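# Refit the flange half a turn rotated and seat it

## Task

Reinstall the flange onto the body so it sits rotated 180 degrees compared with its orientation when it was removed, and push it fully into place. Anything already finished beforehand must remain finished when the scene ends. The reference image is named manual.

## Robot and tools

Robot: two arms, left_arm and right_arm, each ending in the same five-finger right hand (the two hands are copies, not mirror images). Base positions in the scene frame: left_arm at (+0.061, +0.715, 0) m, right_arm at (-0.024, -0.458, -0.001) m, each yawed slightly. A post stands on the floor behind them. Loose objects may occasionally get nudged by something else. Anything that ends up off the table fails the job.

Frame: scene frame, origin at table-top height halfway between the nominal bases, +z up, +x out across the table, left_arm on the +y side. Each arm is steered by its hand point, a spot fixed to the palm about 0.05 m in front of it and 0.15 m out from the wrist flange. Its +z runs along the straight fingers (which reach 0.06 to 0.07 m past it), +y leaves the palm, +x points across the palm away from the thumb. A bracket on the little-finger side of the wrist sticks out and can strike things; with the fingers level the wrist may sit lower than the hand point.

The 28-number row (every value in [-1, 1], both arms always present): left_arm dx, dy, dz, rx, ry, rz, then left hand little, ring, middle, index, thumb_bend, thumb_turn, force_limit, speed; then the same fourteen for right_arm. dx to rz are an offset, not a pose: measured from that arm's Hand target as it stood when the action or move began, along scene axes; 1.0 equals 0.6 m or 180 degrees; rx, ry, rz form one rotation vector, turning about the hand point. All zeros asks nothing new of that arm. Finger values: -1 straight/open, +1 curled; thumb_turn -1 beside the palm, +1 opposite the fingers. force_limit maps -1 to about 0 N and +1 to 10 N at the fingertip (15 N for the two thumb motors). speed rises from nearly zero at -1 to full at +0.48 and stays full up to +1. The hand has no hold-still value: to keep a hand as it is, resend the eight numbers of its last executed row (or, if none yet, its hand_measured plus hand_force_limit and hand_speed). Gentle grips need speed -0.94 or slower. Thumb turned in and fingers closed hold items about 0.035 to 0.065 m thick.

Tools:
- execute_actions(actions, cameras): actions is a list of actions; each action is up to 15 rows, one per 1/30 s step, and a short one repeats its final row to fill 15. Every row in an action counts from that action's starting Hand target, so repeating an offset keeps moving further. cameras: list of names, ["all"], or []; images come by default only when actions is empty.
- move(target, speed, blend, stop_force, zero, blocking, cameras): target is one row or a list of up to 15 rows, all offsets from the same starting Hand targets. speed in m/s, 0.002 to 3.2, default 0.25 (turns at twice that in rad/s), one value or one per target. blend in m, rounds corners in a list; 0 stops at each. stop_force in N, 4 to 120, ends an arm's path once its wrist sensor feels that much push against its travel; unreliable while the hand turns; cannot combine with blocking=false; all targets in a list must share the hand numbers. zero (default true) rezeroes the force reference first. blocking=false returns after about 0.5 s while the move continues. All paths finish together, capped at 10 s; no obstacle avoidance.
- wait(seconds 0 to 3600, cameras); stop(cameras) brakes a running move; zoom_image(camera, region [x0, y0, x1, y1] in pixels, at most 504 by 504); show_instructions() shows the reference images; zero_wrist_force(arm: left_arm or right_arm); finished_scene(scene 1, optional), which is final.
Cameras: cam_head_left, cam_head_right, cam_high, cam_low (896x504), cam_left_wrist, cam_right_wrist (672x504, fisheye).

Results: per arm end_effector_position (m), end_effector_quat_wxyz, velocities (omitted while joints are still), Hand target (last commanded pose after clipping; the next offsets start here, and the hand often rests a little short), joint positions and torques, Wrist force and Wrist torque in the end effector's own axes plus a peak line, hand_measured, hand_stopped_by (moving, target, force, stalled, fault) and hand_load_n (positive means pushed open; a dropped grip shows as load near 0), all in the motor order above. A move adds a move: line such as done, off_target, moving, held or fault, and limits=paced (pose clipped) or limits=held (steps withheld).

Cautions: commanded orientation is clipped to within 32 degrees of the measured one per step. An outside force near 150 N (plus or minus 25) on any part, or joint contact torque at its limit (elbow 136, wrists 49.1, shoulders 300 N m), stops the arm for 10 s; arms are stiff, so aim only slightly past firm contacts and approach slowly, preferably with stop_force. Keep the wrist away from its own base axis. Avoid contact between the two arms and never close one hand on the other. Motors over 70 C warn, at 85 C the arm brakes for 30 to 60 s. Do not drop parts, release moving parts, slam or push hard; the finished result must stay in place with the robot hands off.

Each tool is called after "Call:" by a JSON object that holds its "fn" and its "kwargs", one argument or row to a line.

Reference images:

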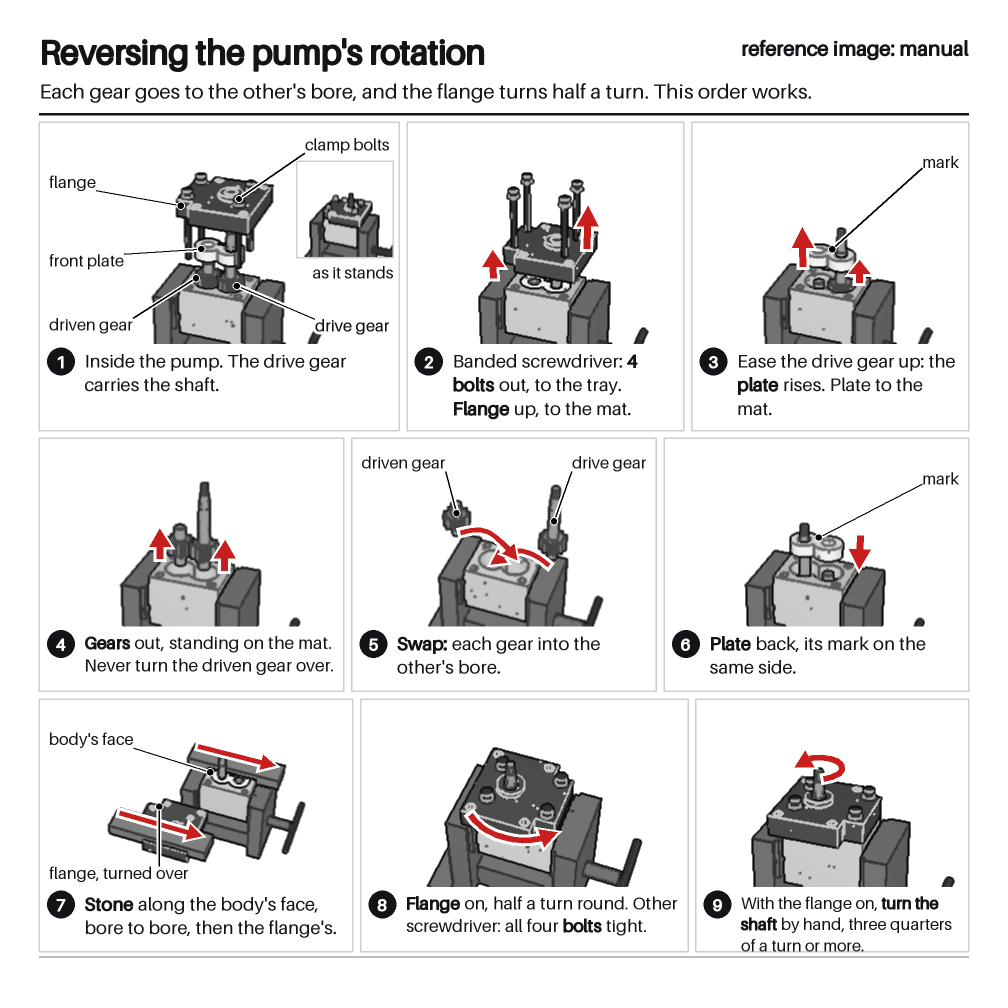

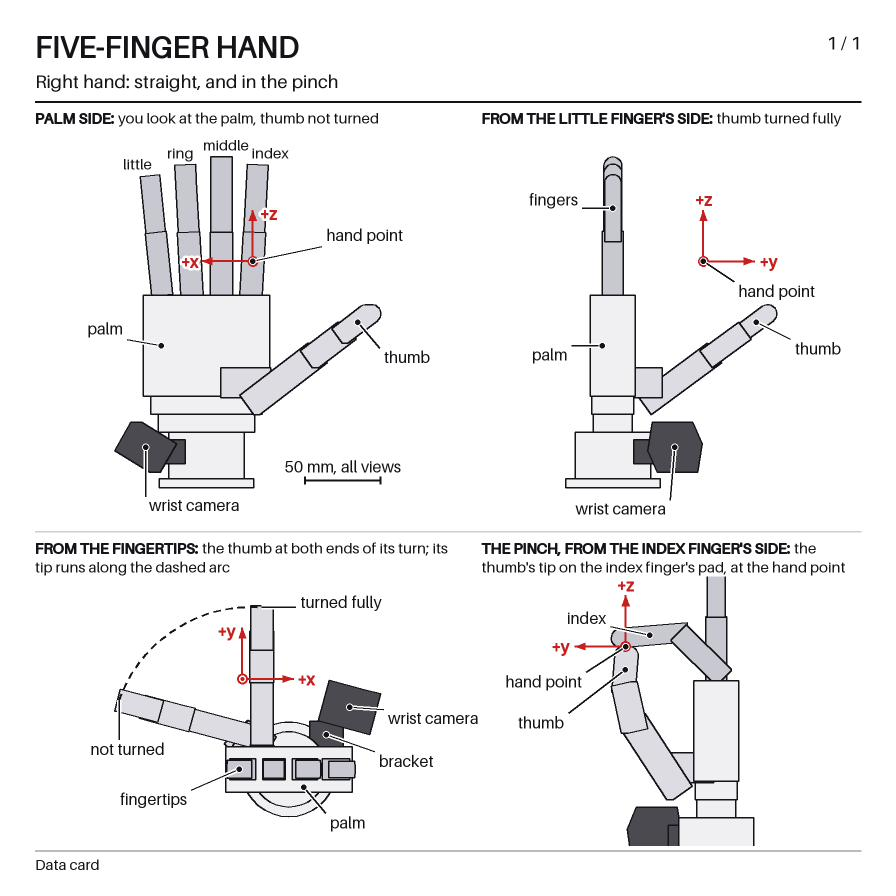

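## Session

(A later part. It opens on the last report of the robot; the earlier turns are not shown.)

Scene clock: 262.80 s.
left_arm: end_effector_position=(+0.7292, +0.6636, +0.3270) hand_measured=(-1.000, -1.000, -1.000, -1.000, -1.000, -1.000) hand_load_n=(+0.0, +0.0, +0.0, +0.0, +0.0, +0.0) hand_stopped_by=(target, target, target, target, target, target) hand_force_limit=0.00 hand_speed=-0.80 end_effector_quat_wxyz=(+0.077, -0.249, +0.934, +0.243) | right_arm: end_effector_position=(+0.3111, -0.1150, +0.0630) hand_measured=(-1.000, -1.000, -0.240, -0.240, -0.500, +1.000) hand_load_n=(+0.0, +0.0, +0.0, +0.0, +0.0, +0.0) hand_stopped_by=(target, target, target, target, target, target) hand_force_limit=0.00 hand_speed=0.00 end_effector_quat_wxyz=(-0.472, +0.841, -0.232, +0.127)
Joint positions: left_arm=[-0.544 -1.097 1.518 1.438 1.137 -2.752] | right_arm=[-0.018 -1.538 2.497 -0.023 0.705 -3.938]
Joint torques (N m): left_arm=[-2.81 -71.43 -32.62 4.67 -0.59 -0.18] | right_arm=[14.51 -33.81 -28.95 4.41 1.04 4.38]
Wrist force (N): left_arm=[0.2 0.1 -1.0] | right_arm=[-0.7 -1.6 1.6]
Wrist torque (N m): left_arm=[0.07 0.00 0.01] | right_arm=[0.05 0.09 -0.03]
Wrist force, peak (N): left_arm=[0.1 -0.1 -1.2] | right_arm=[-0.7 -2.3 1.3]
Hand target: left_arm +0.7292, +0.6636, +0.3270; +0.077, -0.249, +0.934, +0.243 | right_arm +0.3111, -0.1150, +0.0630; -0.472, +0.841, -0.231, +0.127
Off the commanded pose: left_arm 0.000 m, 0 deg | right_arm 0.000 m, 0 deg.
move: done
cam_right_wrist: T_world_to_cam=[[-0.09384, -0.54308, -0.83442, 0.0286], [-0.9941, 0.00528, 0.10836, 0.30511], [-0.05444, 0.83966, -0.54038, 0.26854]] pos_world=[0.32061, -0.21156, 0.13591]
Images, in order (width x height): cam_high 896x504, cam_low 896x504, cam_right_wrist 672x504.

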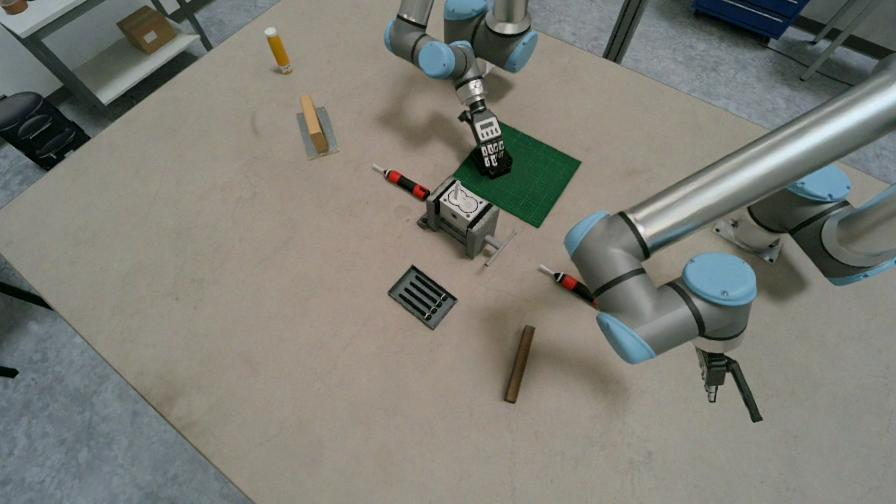

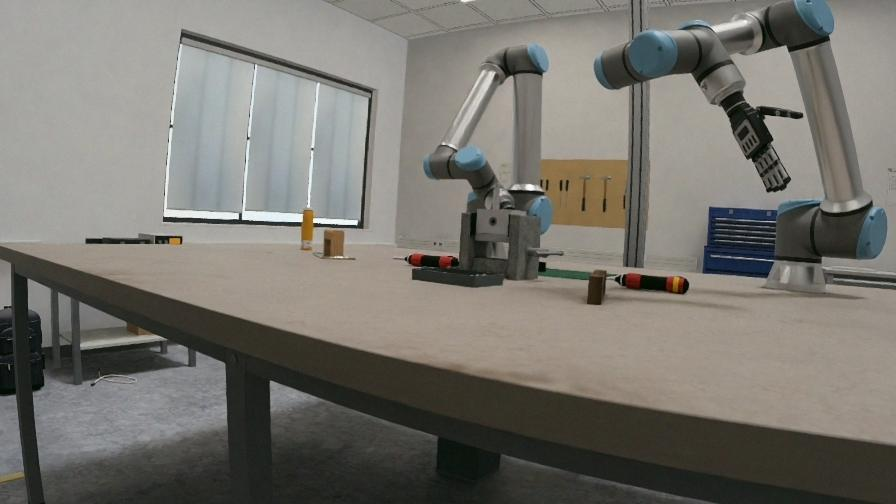

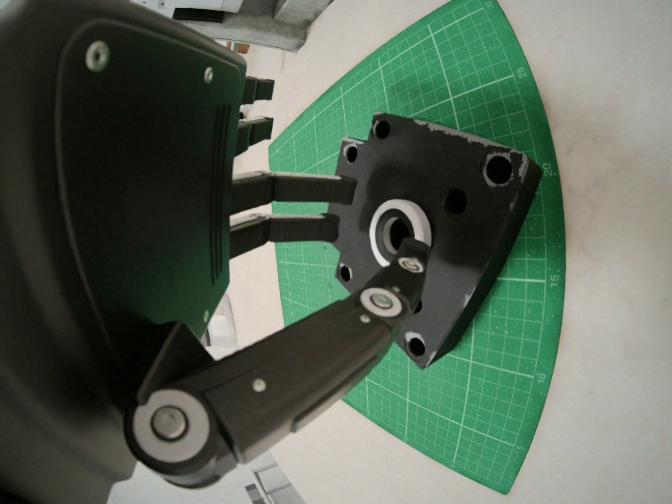

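Call:
{"fn": "move", "kwargs": {
  "target": [0,0,0,0,0,0,-1,-1,-1,-1,-1,-1,0,-0.8,0,0.0033,-0.0333,0,0,0,-1,-1,-0.24,-0.24,-0.5,1,0,0],
  "speed": 0.008,
  "stop_force": 5,
  "cameras": ["cam_right_wrist","cam_high"]
}}

Call:
{"fn": "zoom_image", "kwargs": {
  "camera": "cam_right_wrist",
  "region": [250, 80, 500, 300]
}}

Call:
{"fn": "zoom_image", "kwargs": {
  "camera": "cam_high",
  "region": [450, 100, 550, 200]
}}

Scene clock: 294.90 s.
left_arm: end_effector_position=(+0.7292, +0.6636, +0.3270) hand_measured=(-1.000, -1.000, -1.000, -1.000, -1.000, -1.000) hand_load_n=(+0.0, +0.0, +0.0, +0.0, +0.0, +0.0) hand_stopped_by=(target, target, target, target, target, target) hand_force_limit=0.00 hand_speed=-0.80 end_effector_quat_wxyz=(+0.077, -0.249, +0.934, +0.243) | right_arm: end_effector_position=(+0.3111, -0.1138, +0.0503) hand_measured=(-1.000, -1.000, -0.240, -0.240, -0.500, +1.000) hand_load_n=(+0.0, +0.0, +0.0, +0.0, +0.0, +0.0) hand_stopped_by=(target, target, target, target, target, target) hand_force_limit=0.00 hand_speed=0.00 end_effector_quat_wxyz=(-0.472, +0.841, -0.231, +0.127)
Joint positions: left_arm=[-0.544 -1.097 1.518 1.438 1.137 -2.752] | right_arm=[-0.013 -1.51 2.504 -0.064 0.708 -3.932]
Joint torques (N m): left_arm=[-1.83 -73.76 -33.14 4.61 -0.95 -0.05] | right_arm=[-10.68 -45 -25.62 5.38 -1.69 -3.5]
Wrist force (N): left_arm=[0.1 -0.1 -0.8] | right_arm=[0.5 -5.6 -1.4]
Wrist torque (N m): left_arm=[0.03 0.01 0.01] | right_arm=[0.24 0.22 -0.15]
Wrist force, peak (N): left_arm=[0.1 -0.3 -1.1] | right_arm=[-1.1 -14.1 -7.8]
Hand target: left_arm +0.7292, +0.6636, +0.3270; +0.077, -0.249, +0.934, +0.243 | right_arm +0.3111, -0.1138, +0.0503; -0.472, +0.841, -0.231, +0.127 (not the last commanded pose)
Off the commanded pose: left_arm 0.000 m, 0 deg | right_arm 0.007 m, 0 deg.
move: contact (right_arm)
cam_right_wrist: T_world_to_cam=[[-0.0937, -0.54316, -0.83439, 0.01872], [-0.99411, 0.00522, 0.10824, 0.30647], [-0.05444, 0.83962, -0.54044, 0.26063]] pos_world=[0.32061, -0.21026, 0.12331]
Images, in order (width x height): cam_high 896x504, cam_right_wrist 672x504.

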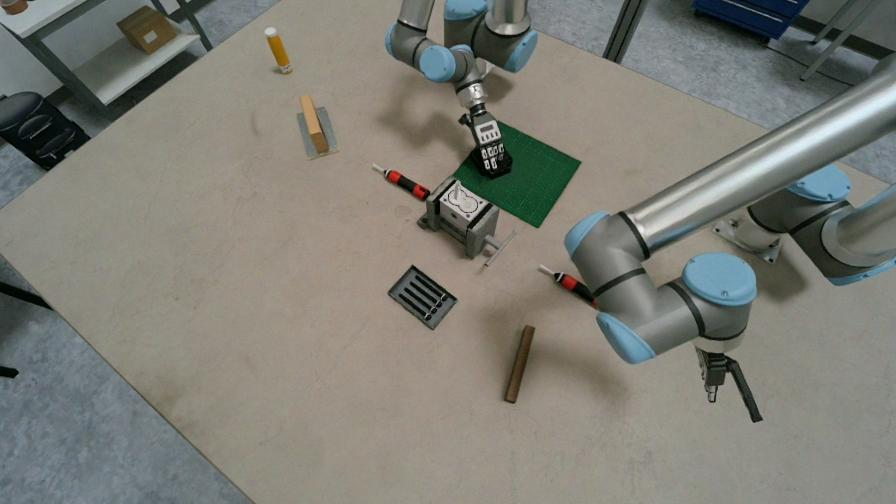

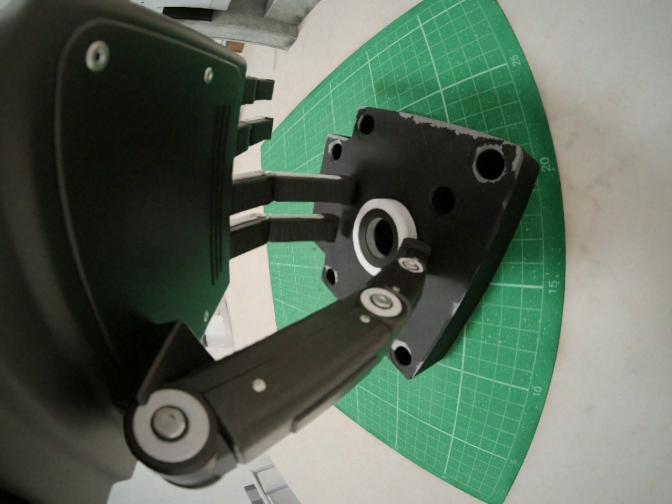

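Scaled by 2.016 from the camera's image (finer frame: 960x720).

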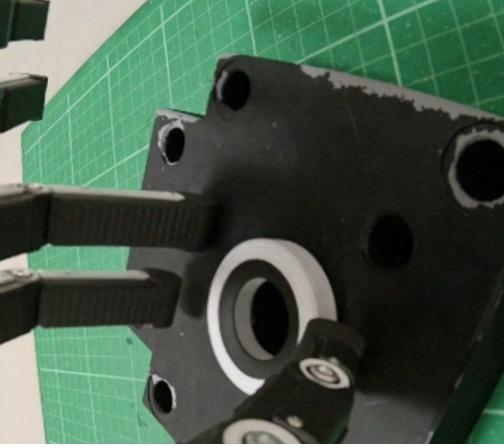

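Scaled by 5.040.

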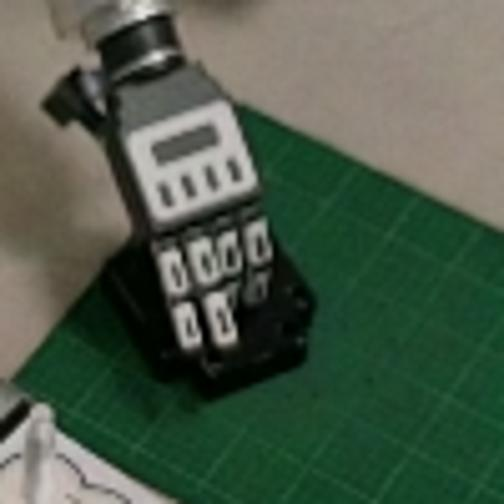

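Call:
{"fn": "move", "kwargs": {
  "target": [0,0,0,0,0,0,-1,-1,-1,-1,-1,-1,0,-0.8,-0.0043,0.0028,0.0195,-0.0233,-0.0605,0,-1,-1,-0.2,-0.2,-0.5,1,0,0],
  "speed": 0.08,
  "cameras": ["cam_right_wrist"]
}}

Call:
{"fn": "move", "kwargs": {
  "target": [0,0,0,0,0,0,-1,-1,-1,-1,-1,-1,0,-0.8,0,0,-0.04,0,0,0,-1,-1,-0.2,-0.2,-0.5,1,0,0],
  "speed": 0.008,
  "stop_force": 5,
  "cameras": ["cam_right_wrist"]
}}

Call:
{"fn": "zoom_image", "kwargs": {
  "camera": "cam_right_wrist",
  "region": [250, 80, 500, 300]
}}

Scene clock: 357.87 s.
left_arm: end_effector_position=(+0.7292, +0.6636, +0.3270) hand_measured=(-1.000, -1.000, -1.000, -1.000, -1.000, -1.000) hand_load_n=(+0.0, +0.0, +0.0, +0.5, +0.0, +0.0) hand_stopped_by=(target, target, target, target, target, target) hand_force_limit=0.00 hand_speed=-0.80 end_effector_quat_wxyz=(+0.077, -0.249, +0.934, +0.243) | right_arm: end_effector_position=(+0.3085, -0.1121, +0.0620) hand_measured=(-1.000, -1.000, -0.200, -0.200, -0.500, +1.000) hand_load_n=(+0.0, +0.0, +0.0, +0.0, +0.0, +0.0) hand_stopped_by=(target, target, target, target, target, target) hand_force_limit=0.00 hand_speed=0.00 end_effector_quat_wxyz=(-0.461, +0.842, -0.181, +0.215) end_effector_velocity=(+0.000, +0.000, +0.000) end_effector_angular_velocity=(+0.002, +0.004, +0.001)
Joint positions: left_arm=[-0.544 -1.097 1.518 1.438 1.137 -2.752] | right_arm=[0.048 -1.639 2.558 -0.18 0.799 -3.933]
Joint velocities: left_arm=[within noise] | right_arm=[-0.002 0.002 -0.002 0.005 -0.003 0]
Joint torques (N m): left_arm=[-2.66 -71.62 -31.24 4.5 -0.58 -0.02] | right_arm=[-10.67 -8.91 -30.43 4.54 -3.02 1.22]
Wrist force (N): left_arm=[0.0 0.1 -0.7] | right_arm=[-0.1 -1.6 1.8]
Wrist torque (N m): left_arm=[0.06 0.03 0.00] | right_arm=[0.03 0.08 0.04]
Wrist force, peak (N): left_arm=[0.2 -0.1 -1.4] | right_arm=[0.1 -6.0 -1.4]
Hand target: left_arm +0.7292, +0.6636, +0.3270; +0.077, -0.249, +0.934, +0.243 | right_arm +0.3085, -0.1121, +0.0620; -0.461, +0.842, -0.181, +0.215
Off the commanded pose: left_arm 0.000 m, 0 deg | right_arm 0.000 m, 0 deg.
move: done
cam_right_wrist: T_world_to_cam=[[0.06203, -0.6032, -0.79517, -0.02807], [-0.99659, 0.00603, -0.08232, 0.31524], [0.05445, 0.79757, -0.60077, 0.23077]] pos_world=[0.30334, -0.20289, 0.14227]

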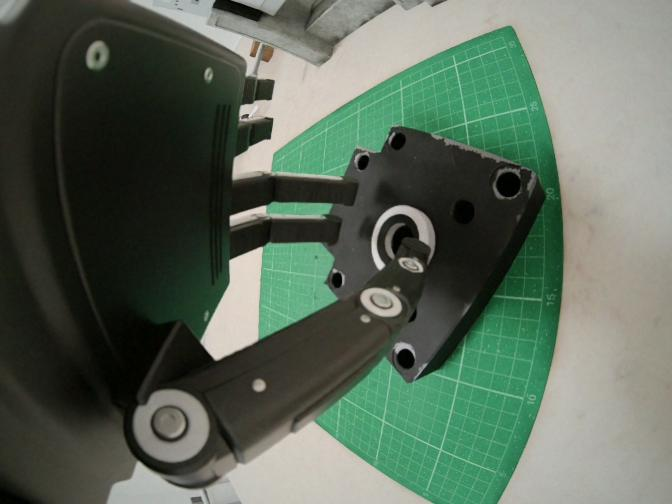

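Scene clock: 360.97 s.
left_arm: end_effector_position=(+0.7292, +0.6636, +0.3270) hand_measured=(-1.000, -1.000, -1.000, -1.000, -1.000, -1.000) hand_load_n=(+0.0, +0.0, +0.0, +0.0, +0.0, +0.0) hand_stopped_by=(target, target, target, target, target, target) hand_force_limit=0.00 hand_speed=-0.80 end_effector_quat_wxyz=(+0.077, -0.249, +0.934, +0.243) | right_arm: end_effector_position=(+0.3085, -0.1121, +0.0457) hand_measured=(-1.000, -1.000, -0.200, -0.200, -0.500, +1.000) hand_load_n=(+0.0, +0.0, +0.0, +0.0, +1.5, +0.0) hand_stopped_by=(target, target, target, target, target, target) hand_force_limit=0.00 hand_speed=0.00 end_effector_quat_wxyz=(-0.461, +0.842, -0.181, +0.215)
Joint positions: left_arm=[-0.544 -1.097 1.518 1.438 1.137 -2.752] | right_arm=[0.048 -1.599 2.571 -0.232 0.799 -3.933]
Joint torques (N m): left_arm=[-3.42 -71.04 -32.28 4.45 -0.8 -0.25] | right_arm=[-9.42 -38.53 -28.42 4.49 1.7 3.99]
Wrist force (N): left_arm=[0.1 0.0 -1.1] | right_arm=[0.6 -3.5 -1.8]
Wrist torque (N m): left_arm=[0.07 0.01 0.01] | right_arm=[0.20 0.17 0.02]
Wrist force, peak (N): left_arm=[0.3 -0.3 -1.2] | right_arm=[1.2 -10.1 -8.2]
Hand target: left_arm +0.7292, +0.6636, +0.3270; +0.077, -0.249, +0.934, +0.243 | right_arm +0.3085, -0.1121, +0.0457; -0.461, +0.842, -0.181, +0.215 (not the last commanded pose)
Off the commanded pose: left_arm 0.000 m, 0 deg | right_arm 0.008 m, 0 deg.
move: contact (right_arm)
cam_right_wrist: T_world_to_cam=[[0.06174, -0.60302, -0.79533, -0.04095], [-0.99661, 0.00615, -0.08203, 0.31399], [0.05435, 0.7977, -0.6006, 0.22109]] pos_world=[0.30344, -0.20299, 0.12597]

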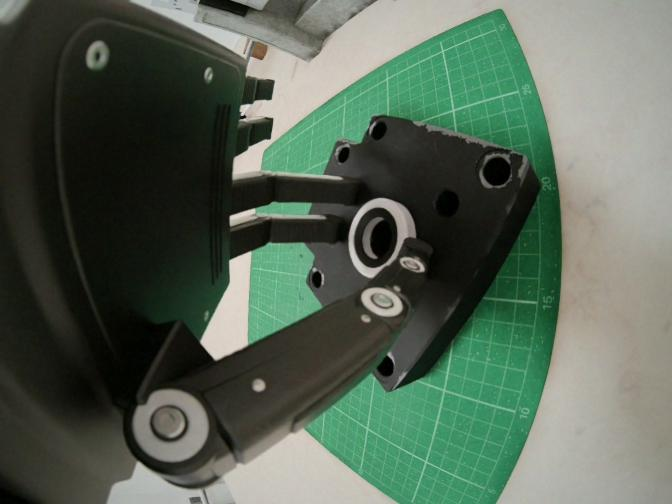

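Scaled by 2.016 from the camera's image (finer frame: 960x720).

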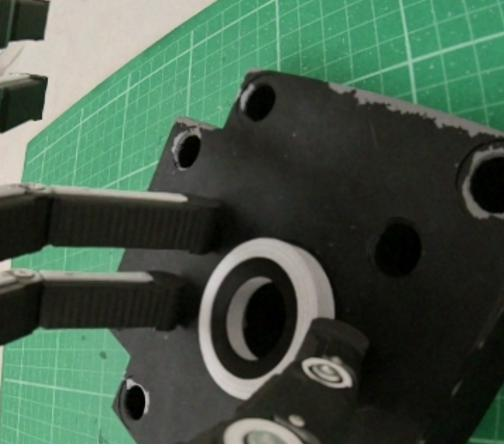

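Call:
{"fn": "move", "kwargs": {
  "target": [0,0,0,0,0,0,-1,-1,-1,-1,-1,-1,0,-0.8,0,0,0.0027,0,0,0,-1,-1,-0.2,-0.2,-0.5,1,0,0],
  "speed": 0.02
}}

Call:
{"fn": "move", "kwargs": {
  "target": [0,0,0,0,0,0,-1,-1,-1,-1,-1,-1,0,-0.8,0,0,0,0,0,0,-1,-1,0.1,0.1,-0.5,1,-0.5,-0.94],
  "speed": 0.02,
  "cameras": ["cam_right_wrist"]
}}

Call:
{"fn": "zoom_image", "kwargs": {
  "camera": "cam_right_wrist",
  "region": [250, 80, 500, 300]
}}

Scene clock: 375.27 s.
left_arm: end_effector_position=(+0.7292, +0.6636, +0.3270) hand_measured=(-1.000, -1.000, -1.000, -1.000, -1.000, -1.000) hand_load_n=(+0.0, +0.0, +0.0, +0.0, -0.5, +0.0) hand_stopped_by=(target, target, target, target, target, target) hand_force_limit=0.00 hand_speed=-0.80 end_effector_quat_wxyz=(+0.077, -0.249, +0.934, +0.243) | right_arm: end_effector_position=(+0.3086, -0.1121, +0.0474) hand_measured=(-1.000, -1.000, -0.200, -0.200, -0.500, +1.000) hand_load_n=(+0.0, +0.0, +0.0, +0.0, +1.5, +0.5) hand_stopped_by=(target, target, target, target, target, target) hand_force_limit=0.00 hand_speed=0.00 end_effector_quat_wxyz=(-0.461, +0.842, -0.181, +0.215)
Joint positions: left_arm=[-0.544 -1.097 1.518 1.438 1.137 -2.752] | right_arm=[0.048 -1.603 2.569 -0.227 0.799 -3.933]
Joint torques (N m): left_arm=[-3.32 -73.59 -32.08 4.61 -0.89 -0.49] | right_arm=[-1.04 -7.98 -18.59 -1.66 0.84 3.03]
Wrist force (N): left_arm=[0.1 -0.1 -1.0] | right_arm=[-0.5 -0.9 1.0]
Wrist torque (N m): left_arm=[0.05 0.02 0.00] | right_arm=[0.03 0.12 0.04]
Wrist force, peak (N): left_arm=[0.1 -0.1 -1.3] | right_arm=[1.1 -4.3 -1.9]
Hand target: left_arm +0.7292, +0.6636, +0.3270; +0.077, -0.249, +0.934, +0.243 | right_arm +0.3085, -0.1121, +0.0473; -0.461, +0.842, -0.181, +0.215
Off the commanded pose: left_arm 0.000 m, 0 deg | right_arm 0.000 m, 0 deg.
move: done

Scene clock: 376.63 s.
left_arm: end_effector_position=(+0.7292, +0.6636, +0.3270) hand_measured=(-1.000, -1.000, -1.000, -1.000, -1.000, -1.000) hand_load_n=(+0.0, +0.0, -0.5, +0.0, +0.0, +0.0) hand_stopped_by=(target, target, target, target, target, target) hand_force_limit=0.00 hand_speed=-0.80 end_effector_quat_wxyz=(+0.077, -0.249, +0.934, +0.243) | right_arm: end_effector_position=(+0.3085, -0.1121, +0.0473) hand_measured=(-1.000, -1.000, -0.048, -0.016, -0.500, +1.000) hand_load_n=(+0.0, +0.0, +2.5, +3.0, +1.0, +0.5) hand_stopped_by=(target, target, force, force, target, target) hand_force_limit=-0.50 hand_speed=-0.94 end_effector_quat_wxyz=(-0.461, +0.842, -0.181, +0.215)
Joint positions: left_arm=[-0.544 -1.097 1.518 1.438 1.137 -2.752] | right_arm=[0.048 -1.603 2.57 -0.227 0.799 -3.933]
Joint torques (N m): left_arm=[-3.63 -72.36 -31.86 4.49 -0.79 -0.13] | right_arm=[1.82 -7.64 -15.53 -1.03 -2.13 2.7]
Wrist force (N): left_arm=[0.1 -0.3 -1.2] | right_arm=[-0.5 -4.1 4.3]
Wrist torque (N m): left_arm=[0.03 0.01 0.00] | right_arm=[0.18 0.04 0.04]
Wrist force, peak (N): left_arm=[0.1 -0.3 -1.2] | right_arm=[-1.0 -4.3 4.2]
Hand target: left_arm +0.7292, +0.6636, +0.3270; +0.077, -0.249, +0.934, +0.243 | right_arm +0.3085, -0.1121, +0.0473; -0.461, +0.842, -0.181, +0.215
Off the commanded pose: left_arm 0.000 m, 0 deg | right_arm 0.000 m, 0 deg.
move: done
cam_right_wrist: T_world_to_cam=[[0.06168, -0.60302, -0.79534, -0.03966], [-0.99662, 0.00618, -0.08198, 0.31412], [0.05435, 0.7977, -0.6006, 0.22205]] pos_world=[0.30344, -0.20299, 0.12757]

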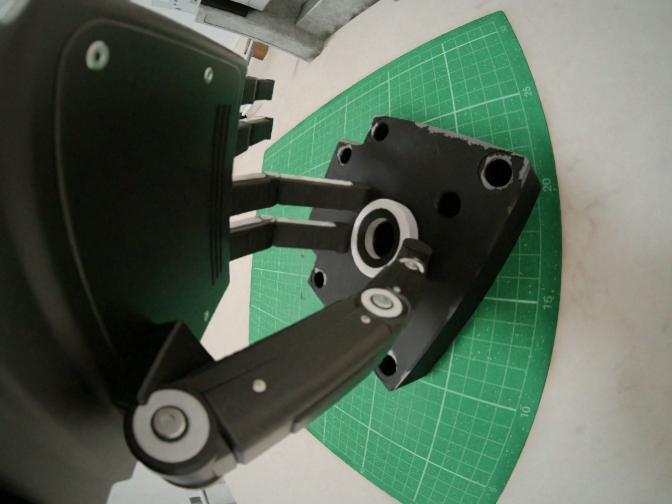

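Scaled by 2.016 from the camera's image (finer frame: 960x720).

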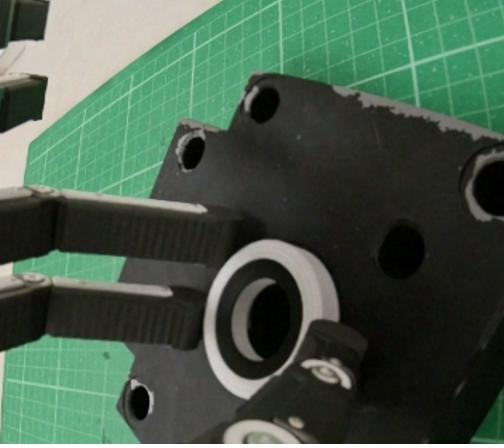

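Call:
{"fn": "move", "kwargs": {
  "target": [0,0,0,0,0,0,-1,-1,-1,-1,-1,-1,0,-0.8,0,0,0,0,0,0,-1,-1,0.1,0.1,-0.2,1,-0.4,-0.94],
  "speed": 0.02,
  "cameras": ["cam_right_wrist"]
}}

Call:
{"fn": "zoom_image", "kwargs": {
  "camera": "cam_right_wrist",
  "region": [250, 80, 500, 300]
}}

Scene clock: 383.43 s.
left_arm: end_effector_position=(+0.7292, +0.6636, +0.3270) hand_measured=(-1.000, -1.000, -1.000, -1.000, -1.000, -1.000) hand_load_n=(+0.0, +0.0, +0.0, +0.0, -0.5, +0.0) hand_stopped_by=(target, target, target, target, target, target) hand_force_limit=0.00 hand_speed=-0.80 end_effector_quat_wxyz=(+0.077, -0.249, +0.934, +0.243) | right_arm: end_effector_position=(+0.3085, -0.1121, +0.0473) hand_measured=(-1.000, -1.000, -0.048, -0.016, -0.478, +1.000) hand_load_n=(+0.0, +0.0, +2.5, +3.5, +4.5, +0.0) hand_stopped_by=(target, target, force, force, force, target) hand_force_limit=-0.40 hand_speed=-0.94 end_effector_quat_wxyz=(-0.461, +0.842, -0.181, +0.215)
Joint positions: left_arm=[-0.544 -1.097 1.518 1.438 1.137 -2.752] | right_arm=[0.048 -1.603 2.57 -0.227 0.799 -3.933]
Joint torques (N m): left_arm=[-2.17 -73.14 -32.2 4.28 -0.78 -0.27] | right_arm=[7.13 -6.81 -15.01 4.48 -2.03 1.66]
Wrist force (N): left_arm=[0.0 -0.1 -1.1] | right_arm=[-0.6 -1.9 3.1]
Wrist torque (N m): left_arm=[0.07 0.04 0.00] | right_arm=[0.17 0.07 0.05]
Wrist force, peak (N): left_arm=[-0.2 -0.1 -1.3] | right_arm=[-0.8 -4.7 4.4]
Hand target: left_arm +0.7292, +0.6636, +0.3270; +0.077, -0.249, +0.934, +0.243 | right_arm +0.3085, -0.1121, +0.0473; -0.461, +0.842, -0.181, +0.215
Off the commanded pose: left_arm 0.000 m, 0 deg | right_arm 0.000 m, 0 deg.
move: done
cam_right_wrist: T_world_to_cam=[[0.06168, -0.60302, -0.79534, -0.03966], [-0.99662, 0.00618, -0.08198, 0.31412], [0.05435, 0.7977, -0.6006, 0.22205]] pos_world=[0.30344, -0.20299, 0.12757]

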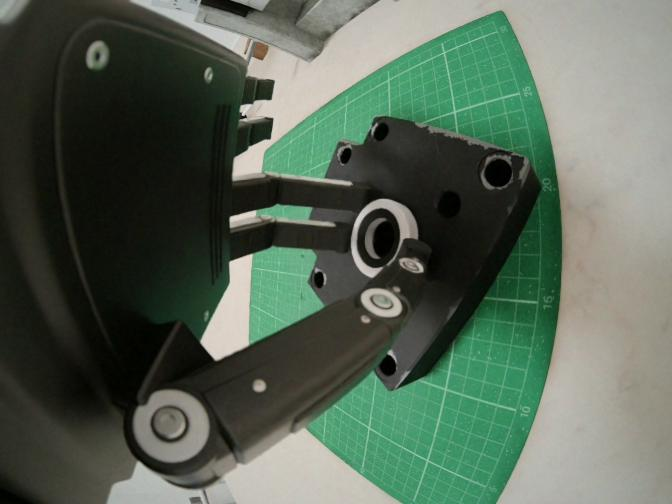

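Scaled by 2.016 from the camera's image (finer frame: 960x720).

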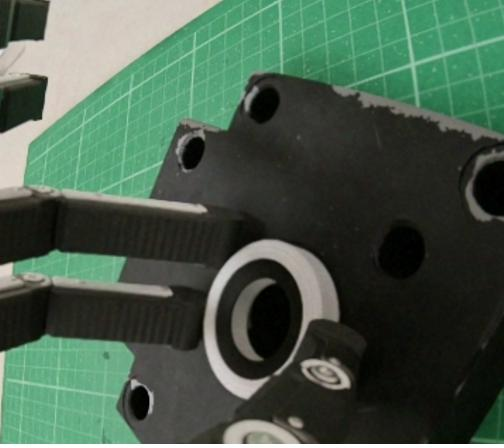

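Call:
{"fn": "move", "kwargs": {
  "target": [0,0,0,0,0,0,-1,-1,-1,-1,-1,-1,0,-0.8,0,0,0,0,0,0,-1,-1,0.2,0.2,-0.1,1,0.4,-0.94],
  "speed": 0.02,
  "cameras": ["cam_right_wrist"]
}}

Scene clock: 388.40 s.
left_arm: end_effector_position=(+0.7292, +0.6636, +0.3270) hand_measured=(-1.000, -1.000, -1.000, -1.000, -1.000, -1.000) hand_load_n=(+0.0, +0.0, +0.0, +0.0, +0.0, +0.0) hand_stopped_by=(target, target, target, target, target, target) hand_force_limit=0.00 hand_speed=-0.80 end_effector_quat_wxyz=(+0.077, -0.249, +0.934, +0.243) | right_arm: end_effector_position=(+0.3085, -0.1121, +0.0473) hand_measured=(-1.000, -1.000, -0.024, +0.010, -0.434, +1.000) hand_load_n=(+0.0, +0.0, +7.0, +7.5, +10.5, +0.5) hand_stopped_by=(target, target, force, force, force, target) hand_force_limit=0.40 hand_speed=-0.94 end_effector_quat_wxyz=(-0.461, +0.842, -0.181, +0.215)
Joint positions: left_arm=[-0.544 -1.097 1.518 1.438 1.137 -2.752] | right_arm=[0.048 -1.603 2.57 -0.227 0.799 -3.933]
Joint torques (N m): left_arm=[-2.9 -71.3 -31.25 4.78 -0.53 -0.21] | right_arm=[5.7 -6.9 -16.48 4.18 -0.98 0.84]
Wrist force (N): left_arm=[0.1 -0.2 -1.0] | right_arm=[-0.4 -5.7 3.7]
Wrist torque (N m): left_arm=[0.03 0.02 0.00] | right_arm=[0.19 0.04 0.02]
Wrist force, peak (N): left_arm=[-0.2 0.0 -1.3] | right_arm=[-0.4 -7.3 7.5]
Hand target: left_arm +0.7292, +0.6636, +0.3270; +0.077, -0.249, +0.934, +0.243 | right_arm +0.3085, -0.1121, +0.0473; -0.461, +0.842, -0.181, +0.215
Off the commanded pose: left_arm 0.000 m, 0 deg | right_arm 0.000 m, 0 deg.
move: done
cam_right_wrist: T_world_to_cam=[[0.06174, -0.60302, -0.79533, -0.03968], [-0.99661, 0.00615, -0.08203, 0.31412], [0.05435, 0.7977, -0.6006, 0.22205]] pos_world=[0.30344, -0.20299, 0.12757]

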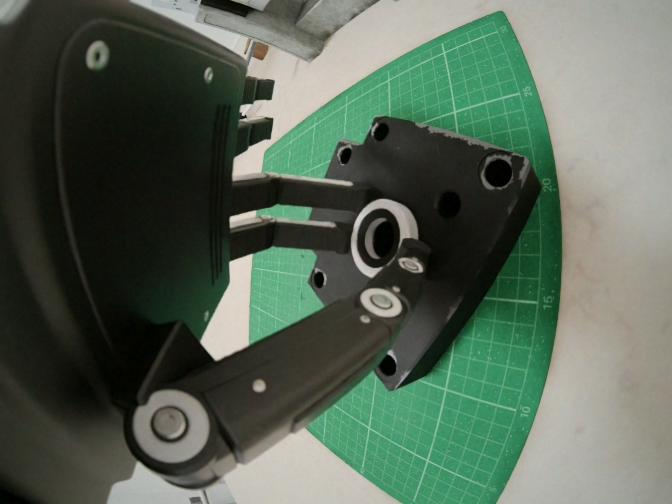

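Call:
{"fn": "zero_wrist_force", "kwargs": {
  "arm": "right_arm"
}}

Call:
{"fn": "move", "kwargs": {
  "target": [0,0,0,0,0,0,-1,-1,-1,-1,-1,-1,0,-0.8,0,0,0.005,0,0,0,-1,-1,0.2,0.2,-0.1,1,0.4,-0.94],
  "speed": 0.01,
  "cameras": ["cam_right_wrist"]
}}

Wrist force sensor zeroed.

Scene clock: 391.90 s.
left_arm: end_effector_position=(+0.7292, +0.6636, +0.3270) hand_measured=(-1.000, -1.000, -1.000, -1.000, -1.000, -1.000) hand_load_n=(+0.0, +0.0, +0.0, +0.0, -0.5, +0.0) hand_stopped_by=(target, target, target, target, target, target) hand_force_limit=0.00 hand_speed=-0.80 end_effector_quat_wxyz=(+0.077, -0.249, +0.934, +0.243) | right_arm: end_effector_position=(+0.3085, -0.1121, +0.0503) hand_measured=(-1.000, -1.000, -0.024, +0.012, -0.432, +1.000) hand_load_n=(+0.0, +0.0, +2.5, +0.0, +0.0, +0.0) hand_stopped_by=(target, target, force, force, force, target) hand_force_limit=0.40 hand_speed=-0.94 end_effector_quat_wxyz=(-0.461, +0.842, -0.181, +0.215)
Joint positions: left_arm=[-0.544 -1.097 1.518 1.438 1.137 -2.752] | right_arm=[0.048 -1.611 2.567 -0.217 0.799 -3.933]
Joint torques (N m): left_arm=[-3.35 -71.27 -31.77 4.4 -0.78 -0.35] | right_arm=[6.37 -11.35 -21.99 0.71 1.26 -0.19]
Wrist force (N, zeroed by zero_wrist_force on right_arm): left_arm=[0.0 0.1 -1.0] | right_arm=[3.7 2.5 -0.2]
Wrist torque (N m, zeroed by zero_wrist_force on right_arm): left_arm=[0.08 0.04 0.00] | right_arm=[-0.03 0.11 -0.02]
Wrist force, peak (N, zeroed by zero_wrist_force on right_arm): left_arm=[0.1 -0.2 -1.3] | right_arm=[5.3 -1.9 -3.1]
Hand target: left_arm +0.7292, +0.6636, +0.3270; +0.077, -0.249, +0.934, +0.243 | right_arm +0.3085, -0.1121, +0.0503; -0.461, +0.842, -0.181, +0.215
Off the commanded pose: left_arm 0.000 m, 0 deg | right_arm 0.000 m, 0 deg.
move: done
cam_right_wrist: T_world_to_cam=[[0.0616, -0.60302, -0.79535, -0.03725], [-0.99662, 0.00615, -0.08185, 0.31435], [0.05425, 0.7977, -0.6006, 0.22388]] pos_world=[0.30344, -0.20299, 0.13057]

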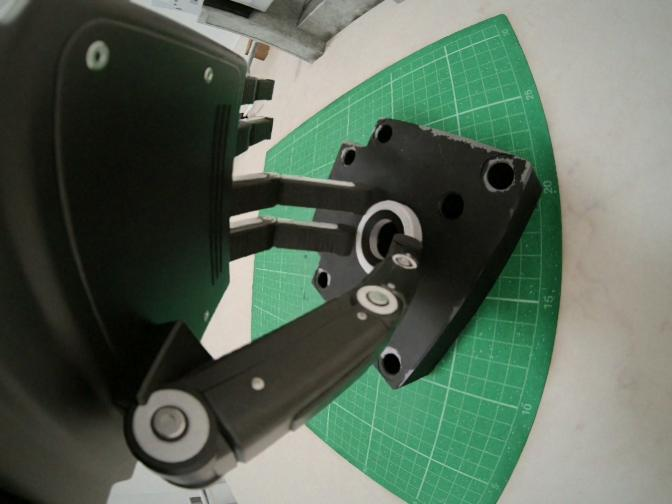

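Call:
{"fn": "move", "kwargs": {
  "target": [0,0,0,0,0,0,-1,-1,-1,-1,-1,-1,0,-0.8,0,0,0,0,0,0,-1,-1,-0.2,-0.2,-0.6,1,0.4,-0.5],
  "speed": 0.02
}}

Call:
{"fn": "move", "kwargs": {
  "target": [0,0,0,0,0,0,-1,-1,-1,-1,-1,-1,0,-0.8,-0.0033,-0.0055,0.017,0,0,0,-1,-1,-1,-1,-0.5,1,0.4,-0.5],
  "speed": 0.04
}}

Call:
{"fn": "move", "kwargs": {
  "target": [0,0,0,0,0,0,-1,-1,-1,-1,-1,-1,0,-0.8,0,0,-0.04,0,0,0,-1,-1,-1,-1,-0.5,1,0.4,-0.5],
  "speed": 0.006,
  "stop_force": 4,
  "cameras": ["cam_right_wrist"]
}}

Call:
{"fn": "zoom_image", "kwargs": {
  "camera": "cam_right_wrist",
  "region": [250, 80, 500, 300]
}}

Scene clock: 406.60 s.
left_arm: end_effector_position=(+0.7292, +0.6636, +0.3270) hand_measured=(-1.000, -1.000, -1.000, -1.000, -1.000, -1.000) hand_load_n=(+0.0, +0.0, +0.0, +0.0, +0.0, +0.0) hand_stopped_by=(target, target, target, target, target, target) hand_force_limit=0.00 hand_speed=-0.80 end_effector_quat_wxyz=(+0.077, -0.249, +0.934, +0.243) | right_arm: end_effector_position=(+0.3085, -0.1121, +0.0503) hand_measured=(-1.000, -1.000, -0.200, -0.200, -0.600, +1.000) hand_load_n=(+0.0, +0.0, +0.0, +0.0, +0.0, +0.0) hand_stopped_by=(target, target, target, target, target, target) hand_force_limit=0.40 hand_speed=-0.50 end_effector_quat_wxyz=(-0.461, +0.842, -0.181, +0.215)
Joint positions: left_arm=[-0.544 -1.097 1.518 1.438 1.137 -2.752] | right_arm=[0.048 -1.61 2.567 -0.218 0.799 -3.933]
Joint torques (N m): left_arm=[-2.47 -73.26 -31.02 4.52 -0.7 -0.38] | right_arm=[-7.42 -7.62 -22.63 -0.56 -2.18 -1.34]
Wrist force (N, zeroed by zero_wrist_force on right_arm): left_arm=[0.2 -0.1 -0.9] | right_arm=[0.0 4.3 -2.0]
Wrist torque (N m, zeroed by zero_wrist_force on right_arm): left_arm=[0.04 0.01 0.01] | right_arm=[-0.11 0.09 0.02]
Wrist force, peak (N, zeroed by zero_wrist_force on right_arm): left_arm=[0.3 -0.2 -1.4] | right_arm=[0.2 4.8 -1.7]
Hand target: left_arm +0.7292, +0.6636, +0.3270; +0.077, -0.249, +0.934, +0.243 | right_arm +0.3085, -0.1121, +0.0503; -0.461, +0.842, -0.181, +0.215
Off the commanded pose: left_arm 0.000 m, 0 deg | right_arm 0.000 m, 0 deg.
move: done

Scene clock: 407.47 s.
left_arm: end_effector_position=(+0.7292, +0.6636, +0.3270) hand_measured=(-1.000, -1.000, -1.000, -1.000, -1.000, -1.000) hand_load_n=(+0.0, +0.0, +0.0, +0.0, +0.0, +0.0) hand_stopped_by=(target, target, target, target, target, target) hand_force_limit=0.00 hand_speed=-0.80 end_effector_quat_wxyz=(+0.077, -0.249, +0.934, +0.243) | right_arm: end_effector_position=(+0.3066, -0.1154, +0.0605) hand_measured=(-1.000, -1.000, -1.000, -1.000, -0.500, +1.000) hand_load_n=(+0.0, +0.0, -0.5, +0.0, +0.0, +0.0) hand_stopped_by=(target, target, target, target, target, target) hand_force_limit=0.40 hand_speed=-0.50 end_effector_quat_wxyz=(-0.461, +0.842, -0.181, +0.215)
Joint positions: left_arm=[-0.544 -1.097 1.518 1.438 1.137 -2.752] | right_arm=[0.033 -1.64 2.566 -0.177 0.788 -3.947]
Joint torques (N m): left_arm=[-2.2 -71 -30.77 4.19 -0.75 -0.29] | right_arm=[14.72 -6.45 -22.6 -1.35 1.91 4.18]
Wrist force (N, zeroed by zero_wrist_force on right_arm): left_arm=[0.0 0.0 -0.9] | right_arm=[0.1 4.3 -1.8]
Wrist torque (N m, zeroed by zero_wrist_force on right_arm): left_arm=[0.05 0.02 0.00] | right_arm=[-0.12 0.07 -0.02]
Wrist force, peak (N, zeroed by zero_wrist_force on right_arm): left_arm=[0.0 -0.3 -1.3] | right_arm=[0.1 5.0 -1.3]
Hand target: left_arm +0.7292, +0.6636, +0.3270; +0.077, -0.249, +0.934, +0.243 | right_arm +0.3065, -0.1154, +0.0605; -0.461, +0.842, -0.181, +0.215
Off the commanded pose: left_arm 0.000 m, 0 deg | right_arm 0.000 m, 0 deg.
move: done

Scene clock: 411.40 s.
left_arm: end_effector_position=(+0.7292, +0.6636, +0.3270) hand_measured=(-1.000, -1.000, -1.000, -1.000, -1.000, -1.000) hand_load_n=(+0.0, +0.5, +0.0, +0.0, -0.5, +0.0) hand_stopped_by=(target, target, target, target, target, target) hand_force_limit=0.00 hand_speed=-0.80 end_effector_quat_wxyz=(+0.077, -0.249, +0.934, +0.243) | right_arm: end_effector_position=(+0.3065, -0.1154, +0.0433) hand_measured=(-1.000, -1.000, -1.000, -1.000, -0.500, +1.000) hand_load_n=(-0.5, +0.0, +0.0, +0.0, -0.5, -0.5) hand_stopped_by=(target, target, target, target, target, target) hand_force_limit=0.40 hand_speed=-0.50 end_effector_quat_wxyz=(-0.461, +0.842, -0.181, +0.215)
Joint positions: left_arm=[-0.544 -1.097 1.518 1.438 1.137 -2.752] | right_arm=[0.033 -1.597 2.579 -0.233 0.788 -3.947]
Joint torques (N m): left_arm=[-1.86 -70.67 -32.02 4.42 -0.62 -0.14] | right_arm=[10.22 -38.12 -28.38 4.31 1.86 3.65]
Wrist force (N, zeroed by zero_wrist_force on right_arm): left_arm=[-0.2 -0.2 -0.7] | right_arm=[0.8 2.5 -4.7]
Wrist torque (N m, zeroed by zero_wrist_force on right_arm): left_arm=[0.02 0.05 -0.02] | right_arm=[-0.17 0.03 -0.02]
Wrist force, peak (N, zeroed by zero_wrist_force on right_arm): left_arm=[-0.2 -0.4 -1.3] | right_arm=[0.7 -0.2 -7.6]
Hand target: left_arm +0.7292, +0.6636, +0.3270; +0.077, -0.249, +0.934, +0.243 | right_arm +0.3065, -0.1154, +0.0433; -0.461, +0.842, -0.181, +0.215 (not the last commanded pose)
Off the commanded pose: left_arm 0.000 m, 0 deg | right_arm 0.007 m, 0 deg.
move: contact (right_arm)
cam_right_wrist: T_world_to_cam=[[0.06174, -0.60302, -0.79533, -0.04473], [-0.99661, 0.00615, -0.08203, 0.31182], [0.05435, 0.7977, -0.6006, 0.22239]] pos_world=[0.30144, -0.20629, 0.12357]

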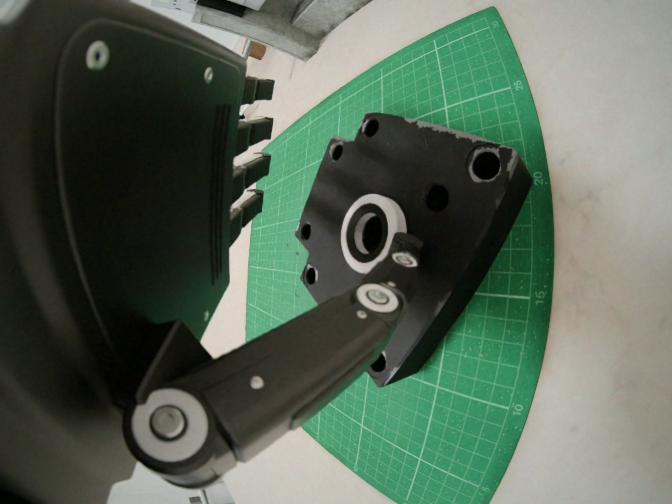

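Scaled by 2.016 from the camera's image (finer frame: 960x720).

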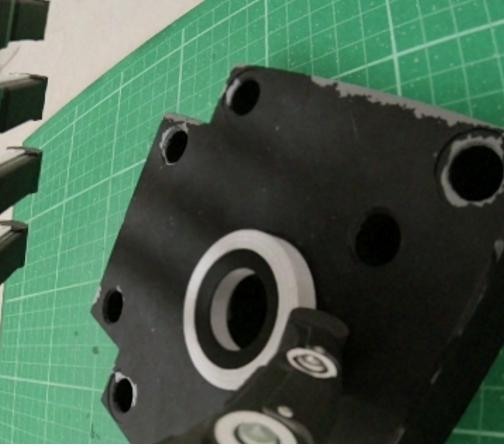

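Call:
{"fn": "move", "kwargs": {
  "target": [
    [0,0,0,0,0,0,-1,-1,-1,-1,-1,-1,0,-0.8,0,0,0.0212,0,0,0,-1,-1,-1,-1,-0.5,1,0.4,-0.5],
    [0,0,0,0,0,0,-1,-1,-1,-1,-1,-1,0,-0.8,0.0017,0.0053,0.0212,0.0192,-0.0115,0.0045,-1,-1,-0.18,-0.18,-0.54,1,0.4,-0.5]
  ],
  "speed": 0.04
}}

Call:
{"fn": "move", "kwargs": {
  "target": [0,0,0,0,0,0,-1,-1,-1,-1,-1,-1,0,-0.8,0,0,-0.03,0,0,0,-1,-1,-0.18,-0.18,-0.54,1,0.4,-0.5],
  "speed": 0.006,
  "stop_force": 4,
  "cameras": ["cam_right_wrist"]
}}

Call:
{"fn": "zoom_image", "kwargs": {
  "camera": "cam_right_wrist",
  "region": [250, 80, 500, 300]
}}

Scene clock: 427.60 s.
left_arm: end_effector_position=(+0.7292, +0.6636, +0.3270) hand_measured=(-1.000, -1.000, -1.000, -1.000, -1.000, -1.000) hand_load_n=(+0.0, +0.0, +0.0, +0.0, +0.0, +0.0) hand_stopped_by=(target, target, target, target, target, target) hand_force_limit=0.00 hand_speed=-0.80 end_effector_quat_wxyz=(+0.077, -0.249, +0.934, +0.243) | right_arm: end_effector_position=(+0.3076, -0.1122, +0.0560) hand_measured=(-1.000, -1.000, -0.180, -0.180, -0.540, +1.000) hand_load_n=(+0.0, +0.0, +0.0, +0.0, +0.0, +0.0) hand_stopped_by=(target, target, target, target, target, target) hand_force_limit=0.40 hand_speed=-0.50 end_effector_quat_wxyz=(-0.491, +0.825, -0.173, +0.221)
Joint positions: left_arm=[-0.544 -1.097 1.518 1.438 1.137 -2.752] | right_arm=[-0.011 -1.625 2.6 -0.269 0.704 -3.936]
Joint torques (N m): left_arm=[-3.05 -72.27 -31.34 4.45 -0.54 -0.26] | right_arm=[15.37 -33.29 -28.28 4.55 1.77 -3.68]
Wrist force (N, zeroed by zero_wrist_force on right_arm): left_arm=[-0.1 -0.2 -1.0] | right_arm=[0.4 4.7 -1.7]
Wrist torque (N m, zeroed by zero_wrist_force on right_arm): left_arm=[0.04 0.05 -0.01] | right_arm=[-0.01 0.02 -0.07]
Wrist force, peak (N, zeroed by zero_wrist_force on right_arm): left_arm=[0.1 -0.4 -1.4] | right_arm=[0.7 2.3 -5.0]
Hand target: left_arm +0.7292, +0.6636, +0.3270; +0.077, -0.249, +0.934, +0.243 | right_arm +0.3076, -0.1122, +0.0560; -0.491, +0.825, -0.173, +0.221
Off the commanded pose: left_arm 0.000 m, 0 deg | right_arm 0.000 m, 0 deg.
move: done

Scene clock: 430.10 s.
left_arm: end_effector_position=(+0.7292, +0.6636, +0.3270) hand_measured=(-1.000, -1.000, -1.000, -1.000, -1.000, -1.000) hand_load_n=(+0.0, +0.0, +0.0, +0.0, +0.0, +0.0) hand_stopped_by=(target, target, target, target, target, target) hand_force_limit=0.00 hand_speed=-0.80 end_effector_quat_wxyz=(+0.077, -0.249, +0.934, +0.243) | right_arm: end_effector_position=(+0.3076, -0.1122, +0.0474) hand_measured=(-1.000, -1.000, -0.180, -0.180, -0.540, +1.000) hand_load_n=(+0.0, -0.5, +0.0, +0.0, +0.0, +0.0) hand_stopped_by=(target, target, target, target, target, target) hand_force_limit=0.40 hand_speed=-0.50 end_effector_quat_wxyz=(-0.491, +0.825, -0.173, +0.221)
Joint positions: left_arm=[-0.544 -1.097 1.518 1.438 1.137 -2.752] | right_arm=[-0.011 -1.602 2.607 -0.298 0.704 -3.936]
Joint torques (N m): left_arm=[-4.4 -73.26 -31.45 4.31 -0.31 -0.26] | right_arm=[9.92 -36.28 -28.37 4.11 1.39 -2.41]
Wrist force (N, zeroed by zero_wrist_force on right_arm): left_arm=[-0.1 0.1 -1.0] | right_arm=[0.2 1.7 -5.1]
Wrist torque (N m, zeroed by zero_wrist_force on right_arm): left_arm=[0.08 0.04 0.00] | right_arm=[-0.21 0.10 -0.10]
Wrist force, peak (N, zeroed by zero_wrist_force on right_arm): left_arm=[-0.3 -0.3 -1.3] | right_arm=[0.4 -0.3 -8.4]
Hand target: left_arm +0.7292, +0.6636, +0.3270; +0.077, -0.249, +0.934, +0.243 | right_arm +0.3076, -0.1122, +0.0474; -0.491, +0.825, -0.173, +0.221 (not the last commanded pose)
Off the commanded pose: left_arm 0.000 m, 0 deg | right_arm 0.009 m, 0 deg.
move: contact (right_arm)
cam_right_wrist: T_world_to_cam=[[0.09923, -0.55292, -0.8273, -0.04399], [-0.99303, -0.0019, -0.11784, 0.31282], [0.06359, 0.83323, -0.54926, 0.22092]] pos_world=[0.30096, -0.2078, 0.12181]

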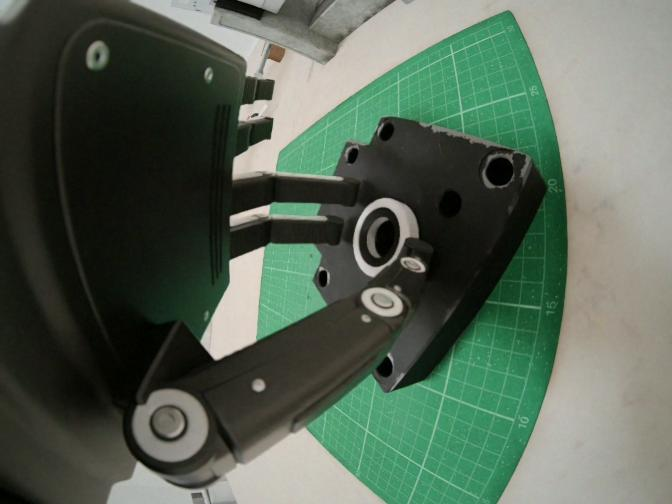

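Scaled by 2.016 from the camera's image (finer frame: 960x720).

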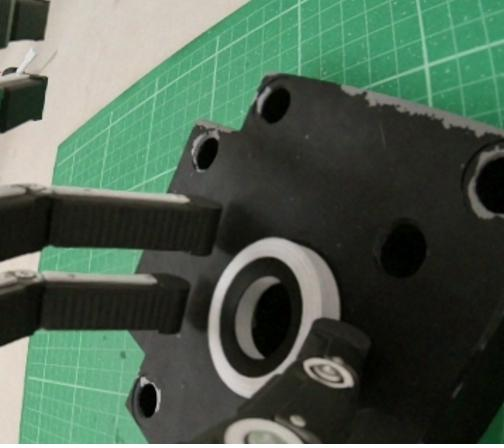

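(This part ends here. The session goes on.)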